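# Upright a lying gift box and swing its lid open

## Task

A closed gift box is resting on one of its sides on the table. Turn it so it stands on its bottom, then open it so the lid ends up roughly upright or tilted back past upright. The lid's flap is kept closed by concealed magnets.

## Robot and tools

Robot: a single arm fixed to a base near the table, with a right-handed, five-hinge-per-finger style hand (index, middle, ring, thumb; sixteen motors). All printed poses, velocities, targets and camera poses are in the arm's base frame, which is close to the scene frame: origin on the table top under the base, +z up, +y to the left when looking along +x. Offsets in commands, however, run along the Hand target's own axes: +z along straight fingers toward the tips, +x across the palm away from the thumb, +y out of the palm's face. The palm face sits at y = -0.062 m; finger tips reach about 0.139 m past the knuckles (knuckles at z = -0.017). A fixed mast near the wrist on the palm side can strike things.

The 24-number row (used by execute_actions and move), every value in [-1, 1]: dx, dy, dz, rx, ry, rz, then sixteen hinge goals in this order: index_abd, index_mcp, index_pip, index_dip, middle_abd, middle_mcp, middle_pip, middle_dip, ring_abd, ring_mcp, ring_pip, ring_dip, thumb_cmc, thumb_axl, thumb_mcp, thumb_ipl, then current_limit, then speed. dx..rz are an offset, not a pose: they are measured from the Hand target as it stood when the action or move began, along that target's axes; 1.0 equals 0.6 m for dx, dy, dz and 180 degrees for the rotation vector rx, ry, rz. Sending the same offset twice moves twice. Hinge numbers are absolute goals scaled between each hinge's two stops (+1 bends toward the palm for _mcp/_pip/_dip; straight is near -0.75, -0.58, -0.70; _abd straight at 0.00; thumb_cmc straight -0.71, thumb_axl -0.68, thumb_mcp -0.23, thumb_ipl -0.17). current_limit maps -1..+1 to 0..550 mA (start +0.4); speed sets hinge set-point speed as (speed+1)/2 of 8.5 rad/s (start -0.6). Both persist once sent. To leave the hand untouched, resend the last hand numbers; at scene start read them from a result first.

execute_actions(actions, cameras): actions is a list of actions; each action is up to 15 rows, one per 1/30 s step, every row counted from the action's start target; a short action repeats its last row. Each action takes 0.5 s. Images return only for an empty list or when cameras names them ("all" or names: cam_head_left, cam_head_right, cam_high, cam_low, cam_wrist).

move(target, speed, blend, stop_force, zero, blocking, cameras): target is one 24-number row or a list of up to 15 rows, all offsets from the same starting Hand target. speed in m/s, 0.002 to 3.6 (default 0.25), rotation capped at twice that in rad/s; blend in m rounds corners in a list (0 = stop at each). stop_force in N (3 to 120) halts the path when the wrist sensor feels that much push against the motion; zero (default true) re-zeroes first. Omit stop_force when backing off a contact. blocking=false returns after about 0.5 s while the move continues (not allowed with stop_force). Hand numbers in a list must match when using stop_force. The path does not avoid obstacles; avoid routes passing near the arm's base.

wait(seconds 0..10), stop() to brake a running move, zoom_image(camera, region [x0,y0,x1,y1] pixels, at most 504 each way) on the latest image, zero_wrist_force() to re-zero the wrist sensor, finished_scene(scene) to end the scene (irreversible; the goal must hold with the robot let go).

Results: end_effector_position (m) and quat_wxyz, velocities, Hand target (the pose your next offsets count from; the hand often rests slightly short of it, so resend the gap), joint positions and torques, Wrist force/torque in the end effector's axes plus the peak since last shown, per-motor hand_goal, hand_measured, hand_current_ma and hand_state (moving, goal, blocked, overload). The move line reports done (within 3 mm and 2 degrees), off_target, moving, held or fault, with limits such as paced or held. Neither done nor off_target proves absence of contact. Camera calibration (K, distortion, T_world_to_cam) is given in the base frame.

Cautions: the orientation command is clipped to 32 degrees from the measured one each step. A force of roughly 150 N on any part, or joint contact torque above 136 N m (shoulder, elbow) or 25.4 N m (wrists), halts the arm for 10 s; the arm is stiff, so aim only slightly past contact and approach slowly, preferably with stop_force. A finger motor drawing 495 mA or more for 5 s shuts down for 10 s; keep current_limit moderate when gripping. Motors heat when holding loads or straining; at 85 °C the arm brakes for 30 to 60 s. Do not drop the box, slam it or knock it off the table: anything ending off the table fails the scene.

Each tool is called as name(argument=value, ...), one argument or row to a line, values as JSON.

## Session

execute_actions(
  actions=[],
)

Scene clock: 0.00 s.
end_effector_position=(+0.4285, +0.0547, +0.2768) hand_goal=(+0.000, -0.754, -0.576, -0.696, +0.000, -0.754, -0.576, -0.696, +0.000, -0.754, -0.576, -0.696, -0.714, -0.678, -0.226, -0.168) hand_measured=(+0.000, -0.754, -0.576, -0.696, +0.000, -0.754, -0.576, -0.696, +0.000, -0.754, -0.576, -0.696, -0.714, -0.678, -0.226, -0.168) hand_current_ma=(+0, +0, +0, +0, +0, +0, +0, +0, +0, +0, +0, +0, +0, +0, +0, +0) hand_state=(goal, goal, goal, goal, goal, goal, goal, goal, goal, goal, goal, goal, goal, goal, goal, goal) hand_current_limit=0.40 hand_speed=-0.60 end_effector_quat_wxyz=(-0.356, +0.640, -0.666, +0.139)
Joint positions: [-0.513 -1.892 2.232 -2.462 -0.98 2.839]
Joint velocities: within noise
Joint torques (N m): no reading
Motor temperatures (°C): [28 29 29 34 29 29]
Wrist force (N): no reading
Wrist torque (N m): no reading
Wrist force, peak (N): no reading
Hand target: +0.4285, +0.0547, +0.2768; -0.356, +0.640, -0.666, +0.139
camera_calibration:
cam_wrist: T_world_to_cam=[[-0.501332, 0.847442, -0.174666, 0.25525], [-0.070007, 0.161478, 0.98439, -0.286374], [0.862418, 0.505734, -0.0216272, -0.267322], [0, 0, 0, 1]] pos_world=[0.33846, -0.0348732, 0.320706]

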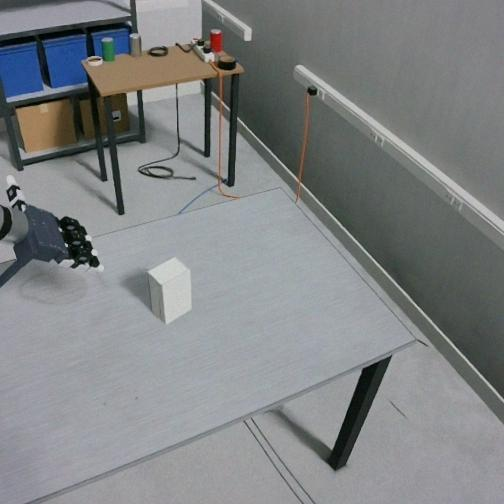

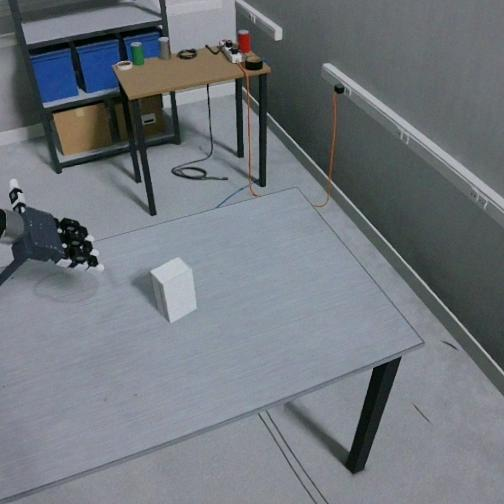

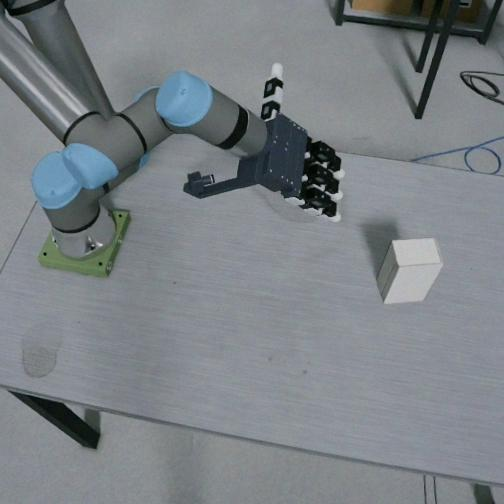

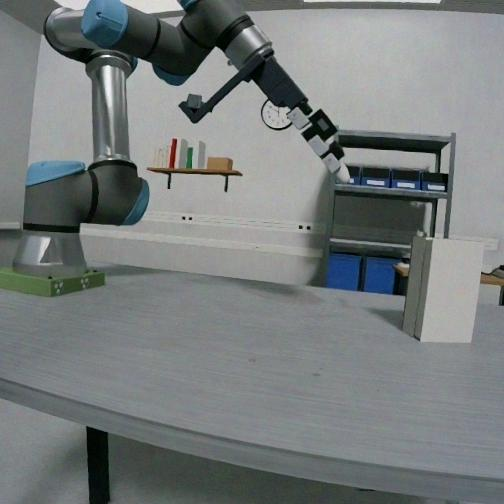

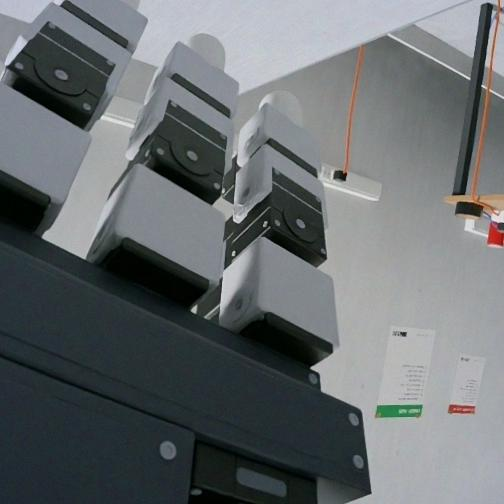

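zoom_image(
  camera="cam_low",
  region=[380, 220, 504, 360],
)

zoom_image(
  camera="cam_high",
  region=[350, 210, 460, 320],
)

zoom_image(
  camera="cam_head_left",
  region=[120, 240, 220, 340],
)

zoom_image(
  camera="cam_head_right",
  region=[120, 240, 220, 340],
)

Scaled by 3.600.

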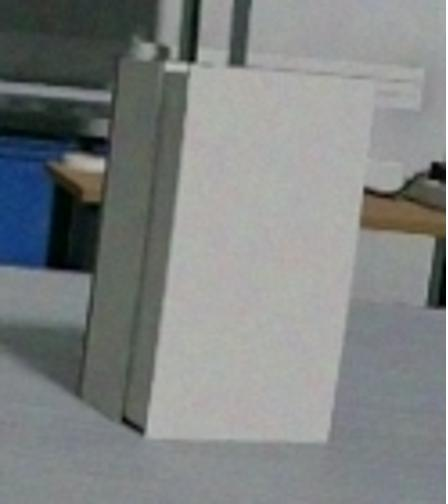

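Scaled by 4.582.

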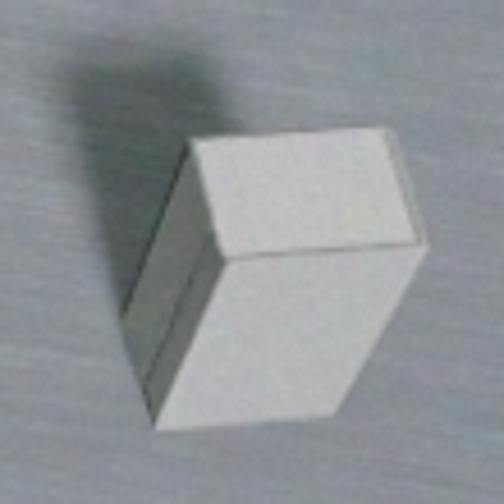

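Scaled by 5.040.

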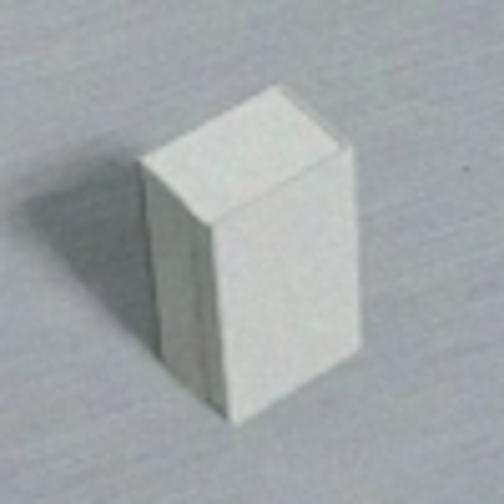

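Scaled by 5.040.

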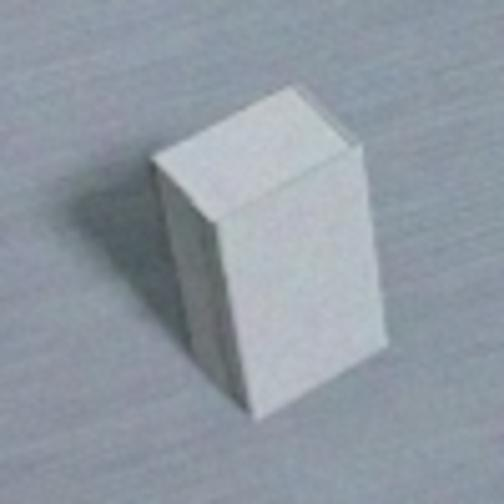

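move(
  target=[
    [0.02,-0.2235,-0.041,0.265,-0.1755,-0.3255,0,-0.754,-0.576,-0.696,0,-0.754,-0.576,-0.696,0,-0.754,-0.576,-0.696,-0.714,-0.678,-0.226,-0.168,0.4,-0.6],
    [0.1527,-0.204,0.1842,0.53,-0.351,-0.651,0,-0.479,-0.139,-0.261,0,-0.479,-0.139,-0.261,0,-0.479,-0.139,-0.261,0.571,-0.678,-0.281,0.157,0.4,-0.6],
  ],
  speed=0.4,
  blend=0.03,
  cameras=["cam_high","cam_low","cam_head_left"],
)

Scene clock: 250.73 s.
end_effector_position=(+0.5998, -0.0198, +0.2499) hand_goal=(+0.000, -0.480, -0.140, -0.262, +0.000, -0.480, -0.140, -0.262, +0.000, -0.480, -0.140, -0.262, +0.570, -0.678, -0.282, +0.156) hand_measured=(-0.002, -0.482, -0.142, -0.264, -0.002, -0.482, -0.142, -0.264, -0.002, -0.482, -0.142, -0.264, +0.552, -0.678, -0.280, +0.154) hand_current_ma=(-4, -6, -9, -8, -5, -7, -8, -7, -4, -7, -8, -9, -70, +2, +9, -10) hand_state=(goal, goal, goal, goal, goal, goal, goal, goal, goal, goal, goal, goal, goal, goal, goal, goal) hand_current_limit=0.40 hand_speed=-0.60 end_effector_quat_wxyz=(+0.576, -0.410, -0.576, -0.411)
Joint positions: [-0.625 -0.662 1.357 -3.835 0.957 1.568]
Joint torques (N m): [5.29 -45.5 -24.86 2.77 1.97 -1.9]
Wrist force (N): [-0.8 -0.1 -0.7]
Wrist torque (N m): [-0.09 0.51 0.21]
Wrist force, peak (N): [-1.1 -0.2 -1.2]
Hand target: +0.5998, -0.0198, +0.2499; +0.576, -0.410, -0.576, -0.411
Off the commanded pose: 0.000 m, 0 deg.
move: done
Images, in order (width x height): cam_head_left 504x504, cam_high 504x504, cam_low 504x504.

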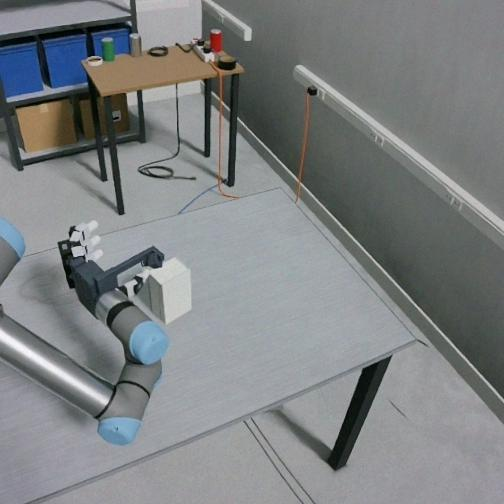

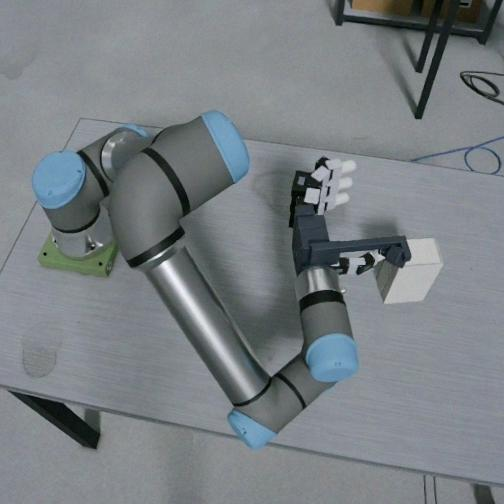

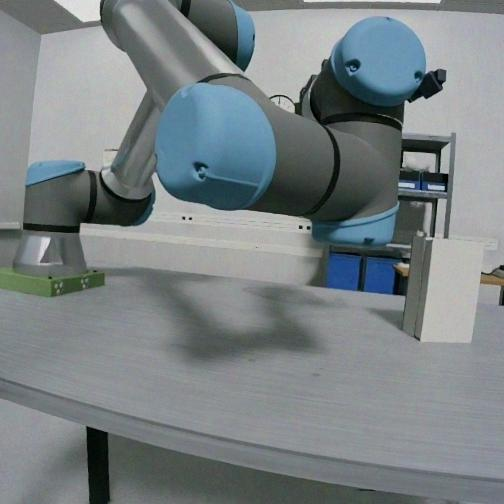

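move(
  target=[
    [0.2115,-0.1138,0.1055,-0.265,0.1755,0.3255,0,-0.479,-0.139,-0.261,0,-0.479,-0.139,-0.261,0,-0.479,-0.139,-0.261,0.571,-0.678,-0.281,0.157,0.4,-0.6],
    [0.0448,-0.2292,0.2107,-0.53,0.351,0.651,0,-0.479,-0.139,-0.261,0,-0.479,-0.139,-0.261,0,-0.479,-0.139,-0.261,0.571,-0.678,-0.281,0.157,0.4,-0.6],
  ],
  speed=0.5,
  blend=0.03,
)

move(
  target=[0.0655,-0.2435,0.021,0.084,0.332,0.813,0,-0.479,-0.139,-0.261,0,-0.479,-0.139,-0.261,0,-0.479,-0.139,-0.261,0.571,-0.678,-0.281,0.157,0.4,-0.6],
  speed=0.5,
)

move(
  target=[-0.0642,0.0837,0.1667,0,0.5,0,0,-0.479,-0.139,-0.261,0,-0.479,-0.139,-0.261,0,-0.479,-0.139,-0.261,0.571,-0.678,-0.281,0.157,0.4,-0.6],
  speed=0.3,
  cameras=["cam_high","cam_low","cam_head_left"],
)

Scene clock: 396.10 s.
end_effector_position=(+0.4285, +0.0549, +0.2767) hand_goal=(+0.000, -0.480, -0.140, -0.262, +0.000, -0.480, -0.140, -0.262, +0.000, -0.480, -0.140, -0.262, +0.570, -0.678, -0.282, +0.156) hand_measured=(-0.002, -0.474, -0.142, -0.264, -0.002, -0.474, -0.142, -0.264, -0.002, -0.474, -0.142, -0.264, +0.570, -0.678, -0.280, +0.154) hand_current_ma=(-4, +19, -4, -7, -5, +21, -3, -7, -4, +24, -3, -8, +0, +2, +6, -8) hand_state=(goal, goal, goal, goal, goal, goal, goal, goal, goal, goal, goal, goal, goal, goal, goal, goal) hand_current_limit=0.40 hand_speed=-0.60 end_effector_quat_wxyz=(-0.356, +0.641, -0.666, +0.139)
Joint positions: [-0.513 -1.892 2.233 -2.463 -0.98 2.839]
Joint torques (N m): [6.85 -0.85 -33.56 -0.82 -0.48 1.61]
Wrist force (N): [-0.2 -0.1 -0.1]
Wrist torque (N m): [0.10 -0.01 -0.06]
Wrist force, peak (N): [-1.2 0.1 -1.1]
Hand target: +0.4285, +0.0549, +0.2767; -0.356, +0.640, -0.666, +0.139
Off the commanded pose: 0.000 m, 0 deg.
move: done

Scene clock: 399.77 s.
end_effector_position=(+0.5498, +0.0003, +0.3498) hand_goal=(+0.000, -0.480, -0.140, -0.262, +0.000, -0.480, -0.140, -0.262, +0.000, -0.480, -0.140, -0.262, +0.570, -0.678, -0.282, +0.156) hand_measured=(-0.002, -0.480, -0.142, -0.264, -0.002, -0.480, -0.142, -0.264, +0.000, -0.482, -0.142, -0.264, +0.572, -0.678, -0.280, +0.154) hand_current_ma=(-3, -3, -4, -7, -3, -3, -3, -7, -2, -3, -3, -8, +5, +2, +9, -5) hand_state=(goal, goal, goal, goal, goal, goal, goal, goal, goal, goal, goal, goal, goal, goal, goal, goal) hand_current_limit=0.40 hand_speed=-0.60 end_effector_quat_wxyz=(+0.005, +0.570, +0.822, -0.002)
Joint positions: [-0.307 -1.69 1.706 -1.595 -1.578 5.619]
Joint torques (N m): [5.04 -12.36 -33.21 -0.64 2.18 1.4]
Wrist force (N): [-0.5 0.4 -1.4]
Wrist torque (N m): [0.26 0.07 -0.22]
Wrist force, peak (N): [-0.5 0.6 -1.5]
Hand target: +0.5498, +0.0003, +0.3498; +0.005, +0.570, +0.822, -0.002
Off the commanded pose: 0.000 m, 0 deg.
move: done

Scene clock: 403.17 s.
end_effector_position=(+0.6109, -0.0191, +0.2503) hand_goal=(+0.000, -0.480, -0.140, -0.262, +0.000, -0.480, -0.140, -0.262, +0.000, -0.480, -0.140, -0.262, +0.570, -0.678, -0.282, +0.156) hand_measured=(-0.002, -0.480, -0.142, -0.264, -0.002, -0.480, -0.142, -0.264, -0.002, -0.482, -0.142, -0.264, +0.564, -0.678, -0.280, +0.154) hand_current_ma=(-3, -3, -4, -7, -3, -3, -3, -7, -2, -3, -3, -8, -20, +2, +9, -5) hand_state=(goal, goal, goal, goal, goal, goal, goal, goal, goal, goal, goal, goal, goal, goal, goal, goal) hand_current_limit=0.40 hand_speed=-0.60 end_effector_quat_wxyz=(+0.577, -0.405, -0.584, -0.402)
Joint positions: [-0.609 -0.867 1.155 -0.301 -0.966 4.718]
Joint torques (N m): [5.2 -42.6 -28.1 3.16 -1.72 -1.77]
Wrist force (N): [-0.7 0.1 -0.7]
Wrist torque (N m): [-0.10 0.44 0.18]
Wrist force, peak (N): [0.0 0.3 -1.8]
Hand target: +0.6109, -0.0191, +0.2503; +0.577, -0.405, -0.584, -0.402
Off the commanded pose: 0.000 m, 0 deg.
move: done
Images, in order (width x height): cam_head_left 504x504, cam_high 504x504, cam_low 504x504.

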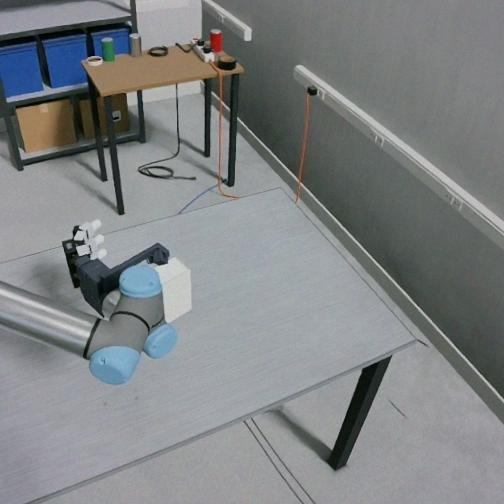

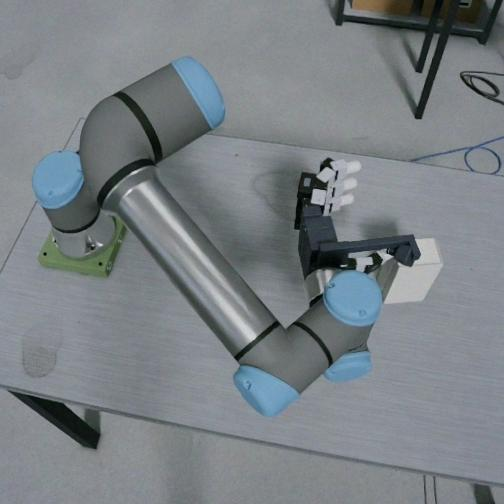

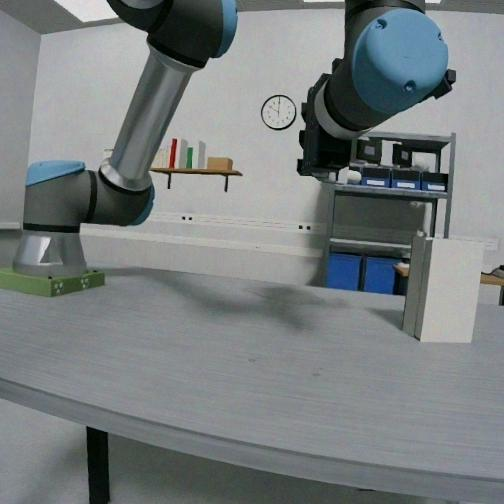

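move(
  target=[-0.2917,0,0,0,0,0,0,-0.479,-0.139,-0.261,0,-0.479,-0.139,-0.261,0,-0.479,-0.139,-0.261,0.571,-0.678,-0.281,0.157,0.4,-0.6],
  speed=0.2,
  cameras=["cam_high","cam_low","cam_head_left","cam_head_right"],
)

zoom_image(
  camera="cam_high",
  region=[280, 150, 460, 320],
)

zoom_image(
  camera="cam_head_left",
  region=[40, 200, 220, 380],
)

Scene clock: 419.87 s.
end_effector_position=(+0.6118, -0.0207, +0.0754) hand_goal=(+0.000, -0.480, -0.140, -0.262, +0.000, -0.480, -0.140, -0.262, +0.000, -0.480, -0.140, -0.262, +0.570, -0.678, -0.282, +0.156) hand_measured=(-0.002, -0.480, -0.142, -0.264, -0.002, -0.480, -0.142, -0.264, -0.002, -0.482, -0.142, -0.264, +0.564, -0.678, -0.280, +0.154) hand_current_ma=(-3, -3, -4, -7, -4, -3, -3, -7, -3, -3, -3, -8, -22, +2, +9, -5) hand_state=(goal, goal, goal, goal, goal, goal, goal, goal, goal, goal, goal, goal, goal, goal, goal, goal) hand_current_limit=0.40 hand_speed=-0.60 end_effector_quat_wxyz=(+0.578, -0.405, -0.584, -0.402)
Joint positions: [-0.61 -0.671 1.288 -0.629 -0.967 4.717]
Joint torques (N m): [4.36 -44.02 -23.64 0.09 1.95 1.69]
Wrist force (N): [-0.7 0.1 -0.8]
Wrist torque (N m): [-0.10 0.44 0.20]
Wrist force, peak (N): [-1.6 0.0 -0.6]
Hand target: +0.6119, -0.0207, +0.0753; +0.577, -0.405, -0.584, -0.402
Off the commanded pose: 0.000 m, 0 deg.
move: done
Images, in order (width x height): cam_head_left 504x504, cam_head_right 504x504, cam_high 504x504, cam_low 504x504.

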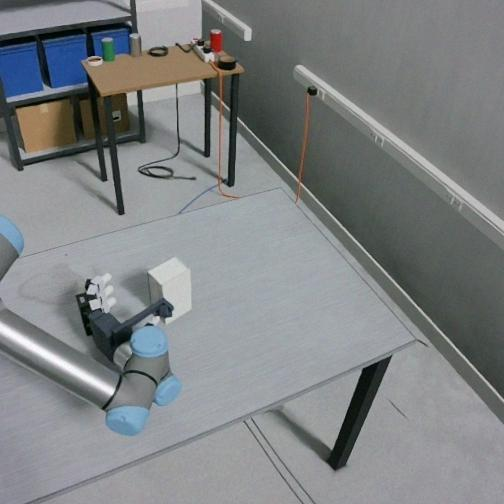

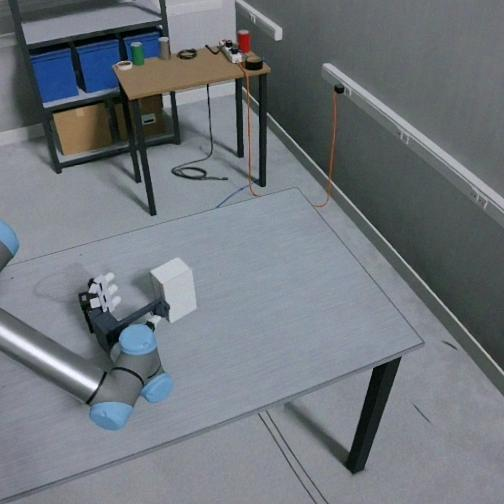

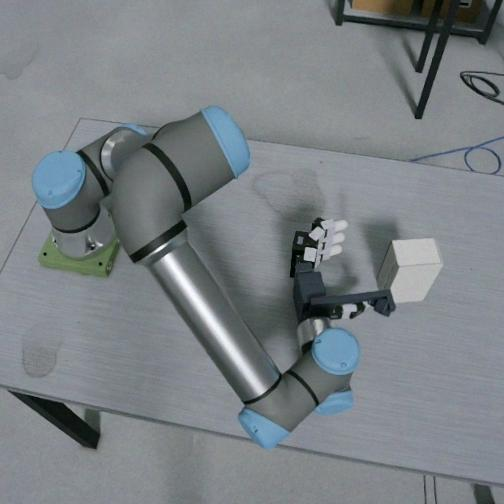

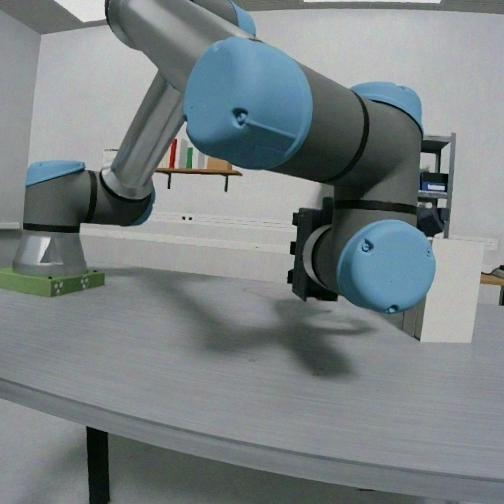

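Scaled by 2.800.

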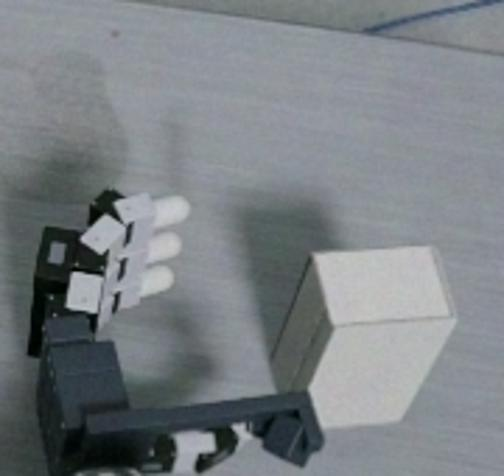

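Scaled by 2.800.

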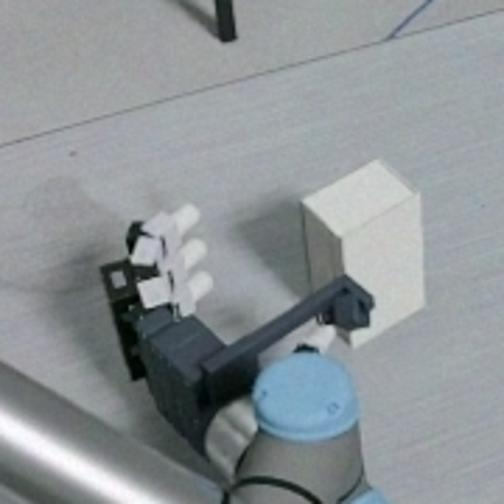

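move(
  target=[0,0.1833,0,0,0,0,0,-0.479,-0.139,-0.261,0,-0.479,-0.139,-0.261,0,-0.479,-0.139,-0.261,0.571,-0.678,-0.281,0.157,0.4,-0.6],
  speed=0.06,
  stop_force=4,
  cameras=["cam_high","cam_low","cam_head_left","cam_head_right"],
)

zoom_image(
  camera="cam_high",
  region=[330, 170, 480, 320],
)

zoom_image(
  camera="cam_head_left",
  region=[90, 200, 250, 360],
)

Scene clock: 446.17 s.
end_effector_position=(+0.7149, +0.0178, +0.0755) hand_goal=(+0.000, -0.480, -0.140, -0.262, +0.000, -0.480, -0.140, -0.262, +0.000, -0.480, -0.140, -0.262, +0.570, -0.678, -0.282, +0.156) hand_measured=(-0.002, -0.480, -0.142, -0.264, -0.002, -0.480, -0.142, -0.264, -0.002, -0.482, -0.142, -0.264, +0.564, -0.678, -0.280, +0.154) hand_current_ma=(-3, -3, -4, -7, -4, -3, -3, -7, -3, -3, -3, -8, -22, +2, +9, -5) hand_state=(goal, goal, goal, goal, goal, goal, goal, goal, goal, goal, goal, goal, goal, goal, goal, goal) hand_current_limit=0.40 hand_speed=-0.60 end_effector_quat_wxyz=(+0.577, -0.405, -0.584, -0.402)
Joint positions: [-0.486 -0.475 0.887 -0.426 -0.843 4.72]
Joint torques (N m): [4.65 -53.06 -27.69 2.83 1.99 -1.92]
Wrist force (N): [-0.8 -0.2 -0.9]
Wrist torque (N m): [-0.14 0.47 0.13]
Wrist force, peak (N): [-1.2 -0.4 -1.0]
Hand target: +0.7149, +0.0178, +0.0755; +0.577, -0.405, -0.584, -0.402
Off the commanded pose: 0.000 m, 0 deg.
move: done
Images, in order (width x height): cam_head_left 504x504, cam_head_right 504x504, cam_high 504x504, cam_low 504x504.

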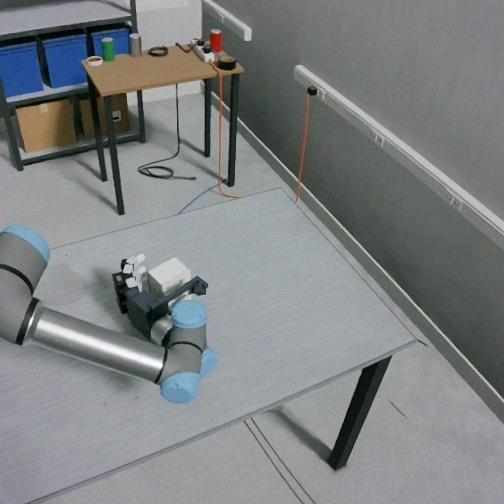

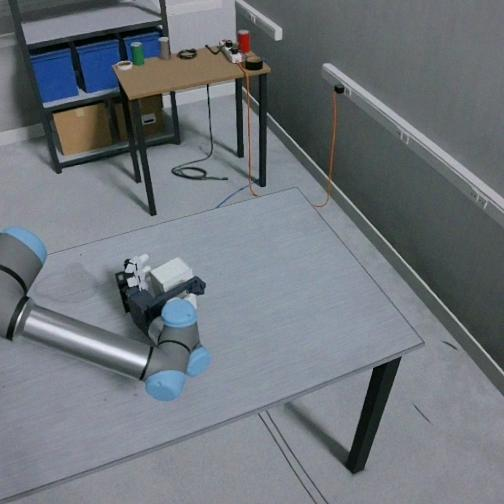

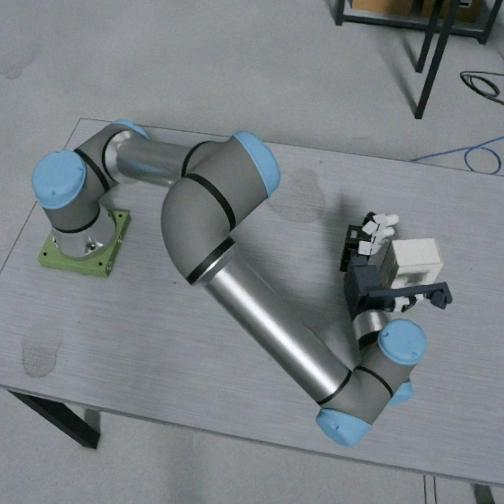

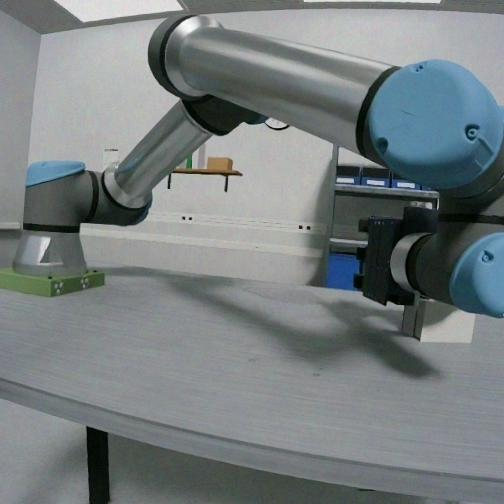

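Scaled by 3.360.

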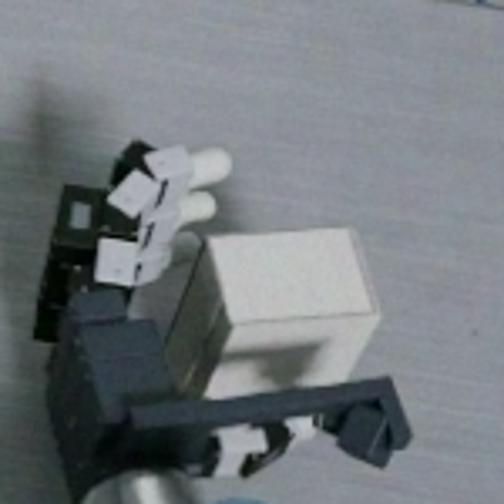

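Scaled by 3.150.

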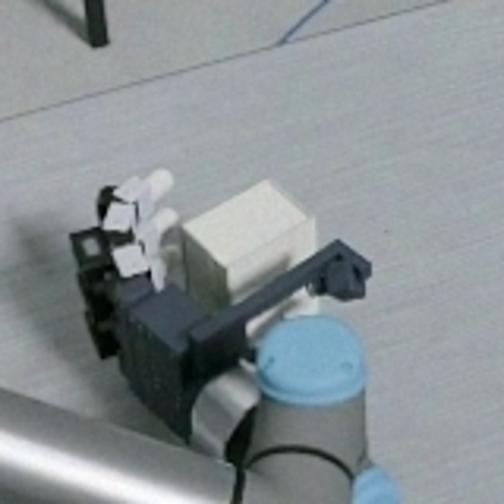

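move(
  target=[0,0.0217,-0.0333,0,0,0,0,-0.479,-0.139,-0.261,0,-0.479,-0.139,-0.261,0,-0.479,-0.139,-0.261,0.571,-0.678,-0.281,0.157,0.4,-0.6],
  speed=0.05,
  stop_force=4,
)

move(
  target=[0,0,0,0,0,0,0,-0.342,-0.139,-0.261,0,-0.342,-0.139,-0.261,0,-0.342,-0.139,-0.261,0.571,-0.678,-0.112,0.32,-0.3,-0.9],
  cameras=["cam_high","cam_head_left"],
)

zoom_image(
  camera="cam_high",
  region=[330, 170, 480, 320],
)

zoom_image(
  camera="cam_head_left",
  region=[90, 200, 250, 360],
)

Scene clock: 473.83 s.
end_effector_position=(+0.7341, +0.0036, +0.0757) hand_goal=(+0.000, -0.480, -0.140, -0.262, +0.000, -0.480, -0.140, -0.262, +0.000, -0.480, -0.140, -0.262, +0.570, -0.678, -0.282, +0.156) hand_measured=(-0.002, -0.480, -0.142, -0.264, -0.002, -0.480, -0.142, -0.264, -0.002, -0.482, -0.142, -0.264, +0.564, -0.678, -0.280, +0.154) hand_current_ma=(-3, -3, -4, -7, -4, -3, -3, -7, -3, -3, -3, -8, -22, +2, +9, -5) hand_state=(goal, goal, goal, goal, goal, goal, goal, goal, goal, goal, goal, goal, goal, goal, goal, goal) hand_current_limit=0.40 hand_speed=-0.60 end_effector_quat_wxyz=(+0.577, -0.405, -0.584, -0.402)
Joint positions: [-0.49 -0.407 0.745 -0.353 -0.848 4.719]
Joint torques (N m): [-8.46 -55.65 -28.08 2.94 -1.64 -1.91]
Wrist force (N): [-0.6 -0.6 -0.7]
Wrist torque (N m): [-0.20 0.44 0.17]
Wrist force, peak (N): [-1.0 -0.4 -1.1]
Hand target: +0.7341, +0.0036, +0.0757; +0.577, -0.405, -0.584, -0.402
Off the commanded pose: 0.000 m, 0 deg.
move: done

Scene clock: 474.70 s.
end_effector_position=(+0.7341, +0.0036, +0.0757) hand_goal=(+0.000, -0.342, -0.140, -0.262, +0.000, -0.342, -0.140, -0.262, +0.000, -0.342, -0.140, -0.262, +0.570, -0.678, -0.112, +0.320) hand_measured=(-0.002, -0.354, -0.142, -0.264, -0.002, -0.346, -0.142, -0.264, -0.002, -0.346, -0.142, -0.264, +0.564, -0.678, -0.118, +0.314) hand_current_ma=(-3, -42, -4, -7, -4, -15, -3, -7, -3, -10, -3, -8, -22, +2, -27, -27) hand_state=(goal, goal, goal, goal, goal, goal, goal, goal, goal, goal, goal, goal, goal, goal, goal, goal) hand_current_limit=-0.30 hand_speed=-0.90 end_effector_quat_wxyz=(+0.577, -0.405, -0.584, -0.402)
Joint positions: [-0.49 -0.407 0.745 -0.353 -0.848 4.719]
Joint torques (N m): [-8.43 -55.94 -28.3 2.5 -1.12 -2.04]
Wrist force (N): [-0.7 -0.5 -0.7]
Wrist torque (N m): [-0.17 0.45 0.20]
Wrist force, peak (N): [-0.8 -0.7 -1.0]
Hand target: +0.7341, +0.0036, +0.0757; +0.577, -0.405, -0.584, -0.402
Off the commanded pose: 0.000 m, 0 deg.
move: done
Images, in order (width x height): cam_head_left 504x504, cam_high 504x504.

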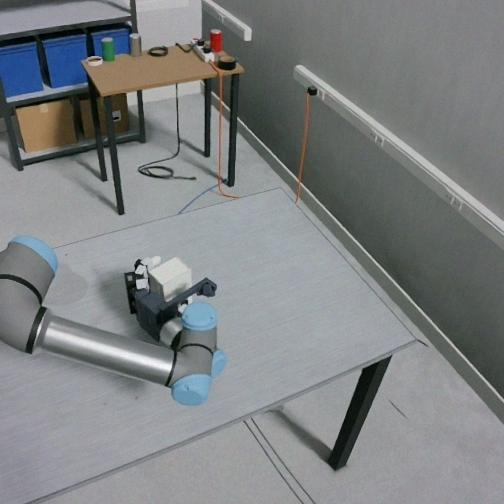

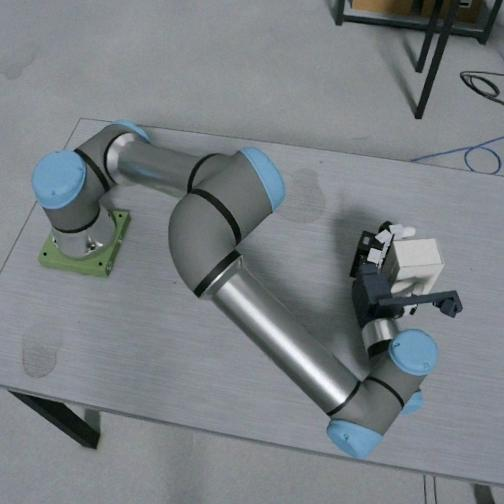

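Scaled by 3.360.

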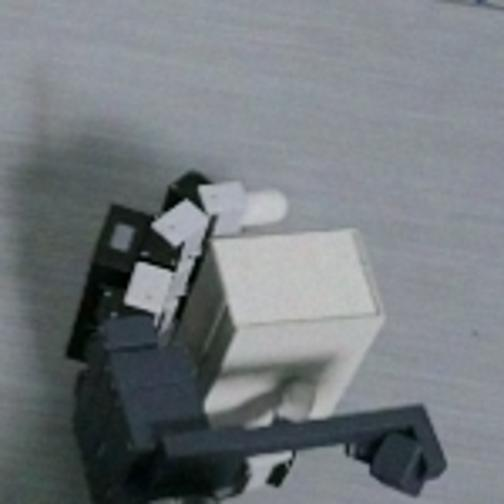

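Scaled by 3.150.

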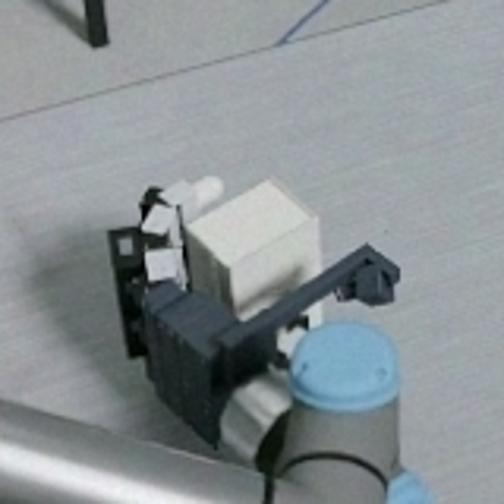

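move(
  target=[0,0,0,0,0,0,0,-0.24,-0.139,-0.261,0,-0.24,-0.139,-0.261,0,-0.24,-0.139,-0.261,0.571,-0.678,-0.09,0.36,-0.3,-0.9],
  cameras=["cam_high","cam_head_left"],
)

zoom_image(
  camera="cam_high",
  region=[330, 170, 480, 320],
)

Scene clock: 486.77 s.
end_effector_position=(+0.7341, +0.0036, +0.0757) hand_goal=(+0.000, -0.240, -0.140, -0.262, +0.000, -0.240, -0.140, -0.262, +0.000, -0.240, -0.140, -0.262, +0.570, -0.678, -0.090, +0.360) hand_measured=(+0.000, -0.302, -0.152, -0.264, -0.002, -0.292, -0.150, -0.264, -0.002, -0.280, -0.144, -0.264, +0.564, -0.678, -0.132, +0.318) hand_current_ma=(-2, -192, -43, -8, -3, -192, -33, -9, -3, -168, -9, -8, -22, +1, -193, -192) hand_state=(goal, blocked, goal, goal, goal, blocked, goal, goal, goal, blocked, goal, goal, goal, goal, blocked, blocked) hand_current_limit=-0.30 hand_speed=-0.90 end_effector_quat_wxyz=(+0.577, -0.405, -0.584, -0.402)
Joint positions: [-0.49 -0.407 0.745 -0.353 -0.848 4.719]
Joint torques (N m): [-7.39 -56.61 -27.92 0.58 0.63 -1.88]
Wrist force (N): [0.9 -1.8 -0.3]
Wrist torque (N m): [-0.24 0.40 0.13]
Wrist force, peak (N): [0.9 -1.8 -0.3]
Hand target: +0.7341, +0.0036, +0.0757; +0.577, -0.405, -0.584, -0.402
Off the commanded pose: 0.000 m, 0 deg.
move: done
Images, in order (width x height): cam_head_left 504x504, cam_high 504x504.

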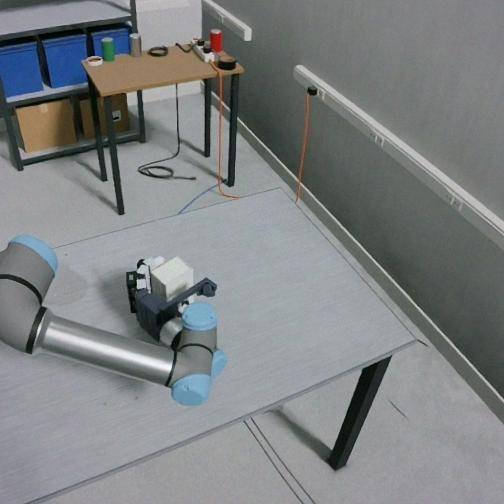

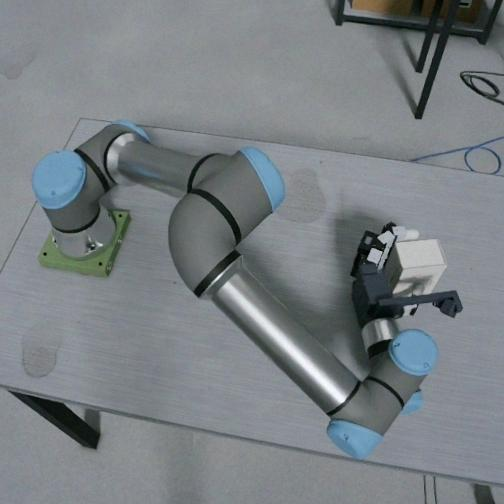

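Scaled by 3.360.

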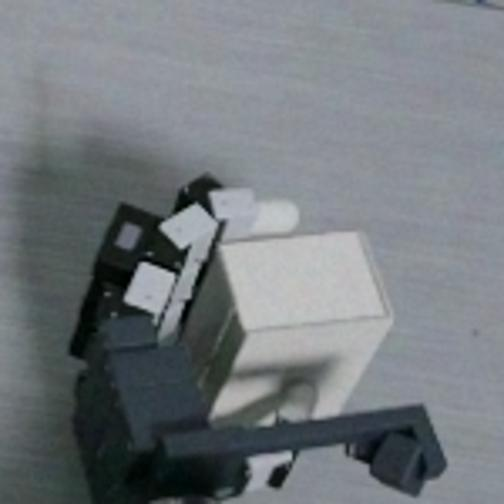

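move(
  target=[0,0,0,0,0,0,0,-0.2,-0.139,-0.261,0,-0.2,-0.139,-0.261,0,-0.2,-0.139,-0.261,0.571,-0.678,-0.05,0.42,0.25,-0.9],
)

zero_wrist_force(
)

move(
  target=[0.025,0,0,0,0,0,0,-0.2,-0.139,-0.261,0,-0.2,-0.139,-0.261,0,-0.2,-0.139,-0.261,0.571,-0.678,-0.05,0.42,0.25,-0.9],
  speed=0.03,
  cameras=["cam_high","cam_low","cam_head_left"],
)

zoom_image(
  camera="cam_head_left",
  region=[90, 200, 250, 360],
)

Scene clock: 501.00 s.
end_effector_position=(+0.7341, +0.0036, +0.0757) hand_goal=(+0.000, -0.200, -0.140, -0.262, +0.000, -0.200, -0.140, -0.262, +0.000, -0.200, -0.140, -0.262, +0.570, -0.678, -0.050, +0.420) hand_measured=(+0.004, -0.282, -0.162, -0.268, +0.004, -0.270, -0.158, -0.268, -0.002, -0.252, -0.146, -0.264, +0.564, -0.678, -0.138, +0.318) hand_current_ma=(+11, -344, -86, -22, +10, -322, -64, -22, -3, -233, -19, -8, -21, +1, -344, -344) hand_state=(goal, blocked, blocked, goal, goal, blocked, goal, goal, goal, blocked, goal, goal, goal, goal, blocked, blocked) hand_current_limit=0.25 hand_speed=-0.90 end_effector_quat_wxyz=(+0.577, -0.405, -0.584, -0.402)
Joint positions: [-0.49 -0.407 0.745 -0.353 -0.848 4.719]
Joint torques (N m): [-6.92 -58.04 -25.03 0.63 1.78 -1.67]
Wrist force (N): [1.9 -2.2 -0.3]
Wrist torque (N m): [-0.24 0.39 0.10]
Wrist force, peak (N): [2.1 -2.6 -0.5]
Hand target: +0.7341, +0.0036, +0.0757; +0.577, -0.405, -0.584, -0.402
Off the commanded pose: 0.000 m, 0 deg.
move: done

Wrist force sensor zeroed.

Scene clock: 501.87 s.
end_effector_position=(+0.7340, +0.0037, +0.0905) hand_goal=(+0.000, -0.200, -0.140, -0.262, +0.000, -0.200, -0.140, -0.262, +0.000, -0.200, -0.140, -0.262, +0.570, -0.678, -0.050, +0.420) hand_measured=(+0.000, -0.276, -0.164, -0.270, -0.002, -0.254, -0.158, -0.270, -0.002, -0.216, -0.146, -0.264, +0.546, -0.686, -0.144, +0.318) hand_current_ma=(-1, -344, -92, -27, -5, -236, -64, -24, -3, -61, -19, -8, -92, -31, -344, -344) hand_state=(goal, blocked, blocked, goal, goal, blocked, goal, goal, goal, goal, goal, goal, blocked, goal, blocked, blocked) hand_current_limit=0.25 hand_speed=-0.90 end_effector_quat_wxyz=(+0.577, -0.405, -0.584, -0.402)
Joint positions: [-0.49 -0.424 0.74 -0.331 -0.848 4.719]
Joint torques (N m): [4.75 -73.18 -28.79 2.77 1.81 -0.52]
Wrist force (N, zeroed by zero_wrist_force): [-3.7 1.6 -0.3]
Wrist torque (N m, zeroed by zero_wrist_force): [0.02 0.07 0.14]
Wrist force, peak (N, zeroed by zero_wrist_force): [-4.0 1.8 -0.4]
Hand target: +0.7340, +0.0037, +0.0907; +0.577, -0.405, -0.584, -0.402
Off the commanded pose: 0.000 m, 0 deg.
move: done
Images, in order (width x height): cam_head_left 504x504, cam_high 504x504, cam_low 504x504.

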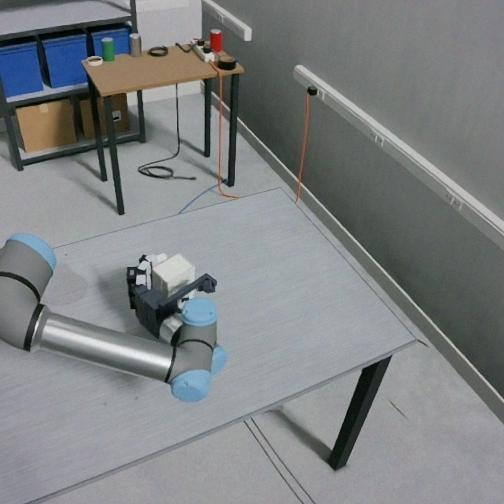

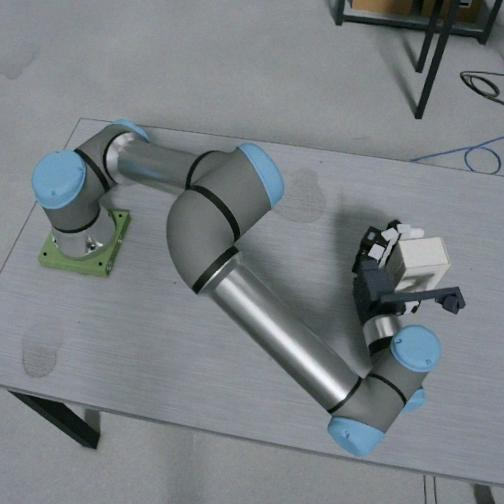

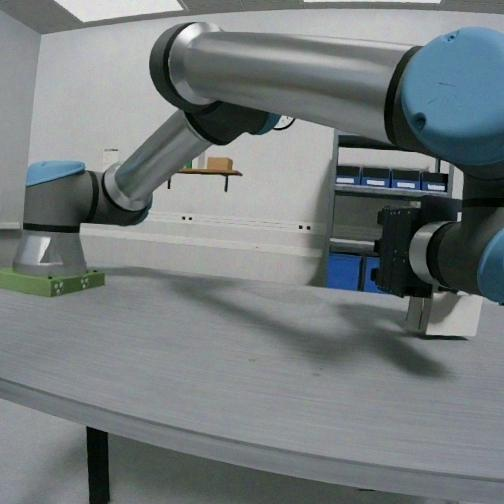

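Scaled by 3.150.

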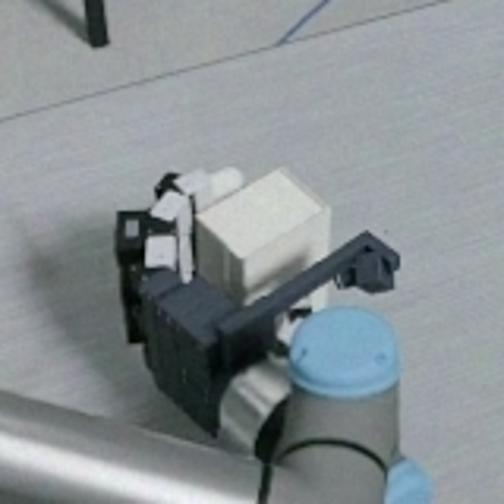

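move(
  target=[
    [0.0582,0.0242,0,0,0,0.2389,0,-0.2,-0.139,-0.261,0,-0.2,-0.139,-0.261,0,-0.2,-0.139,-0.261,0.571,-0.678,-0.05,0.42,0.25,-0.9],
    [-0.0072,0.0583,0,0,0,0.4778,0,-0.2,-0.139,-0.261,0,-0.2,-0.139,-0.261,0,-0.2,-0.139,-0.261,0.571,-0.678,-0.05,0.42,0.25,-0.9],
  ],
  speed=0.13,
  blend=0.015,
  cameras=["cam_high","cam_low","cam_head_left"],
)

zoom_image(
  camera="cam_head_left",
  region=[90, 200, 250, 360],
)

zoom_image(
  camera="cam_high",
  region=[330, 170, 500, 340],
)

Scene clock: 561.43 s.
end_effector_position=(+0.7655, +0.0163, +0.0863) hand_goal=(+0.000, -0.200, -0.140, -0.262, +0.000, -0.200, -0.140, -0.262, +0.000, -0.200, -0.140, -0.262, +0.570, -0.678, -0.050, +0.420) hand_measured=(+0.002, -0.266, -0.166, -0.272, +0.000, -0.244, -0.158, -0.270, -0.002, -0.202, -0.146, -0.264, +0.546, -0.686, -0.154, +0.318) hand_current_ma=(+3, -297, -104, -38, +0, -189, -64, -24, -3, -8, -19, -8, -97, -35, -344, -344) hand_state=(goal, blocked, blocked, goal, goal, blocked, goal, goal, goal, goal, goal, goal, blocked, goal, blocked, blocked) hand_current_limit=0.25 hand_speed=-0.90 end_effector_quat_wxyz=(-0.664, +0.735, +0.136, -0.005)
Joint positions: [-0.396 -0.183 0.035 -0.064 -0.597 6.284]
Joint torques (N m): [-8.78 -59.34 -29.02 2.09 2.37 1.95]
Wrist force (N, zeroed by zero_wrist_force): [-2.6 4.3 0.3]
Wrist torque (N m, zeroed by zero_wrist_force): [0.43 -0.13 -0.01]
Wrist force, peak (N, zeroed by zero_wrist_force): [-2.6 4.5 0.3]
Hand target: +0.7668, +0.0159, +0.0865; -0.696, +0.694, +0.151, -0.100
Off the commanded pose: 0.001 m, 13 deg.
elbow stopped short: the move would have taken joint 3 (elbow) straighter than the controller allows.
joint sent to its limit — joint 6 (wrist 3), upper limit. The joint targets are off in orientation, not in position.
move: off_target
Images, in order (width x height): cam_head_left 504x504, cam_high 504x504, cam_low 504x504.

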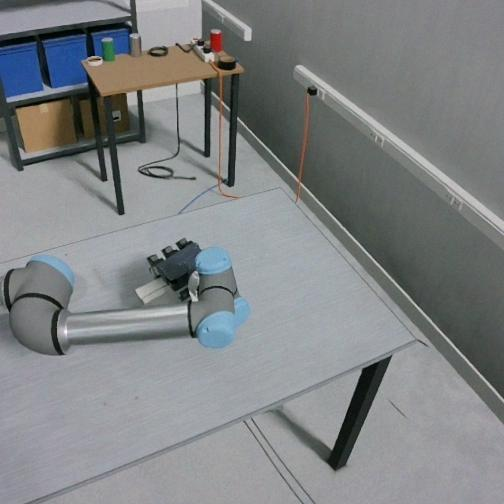

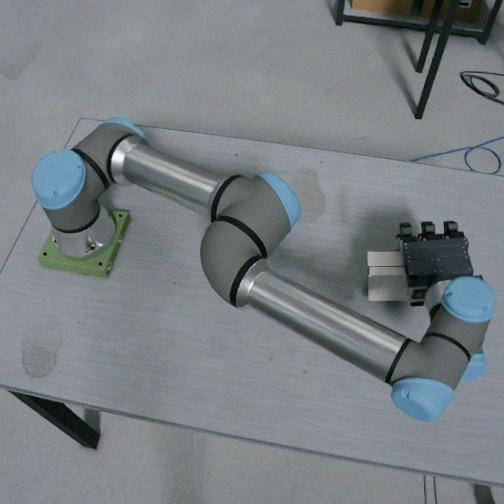

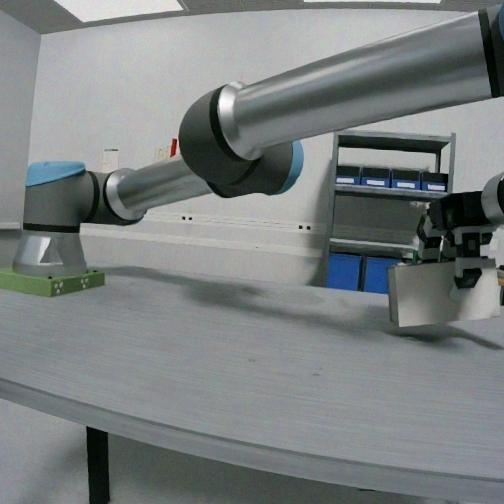

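Scaled by 3.150.

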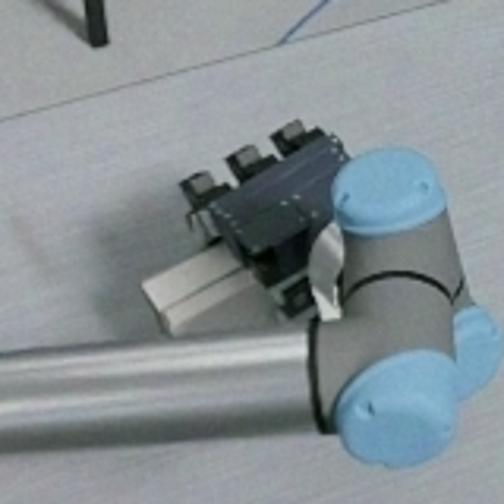

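Scaled by 2.965.

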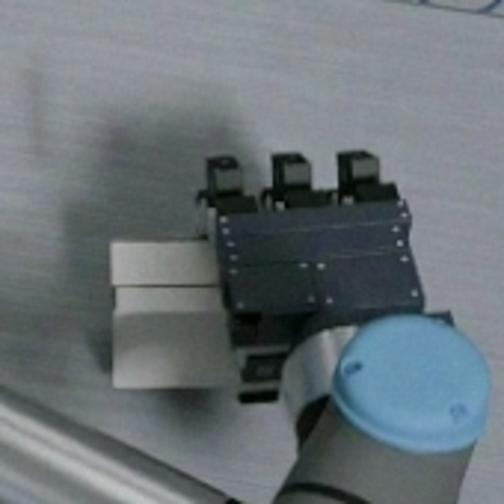

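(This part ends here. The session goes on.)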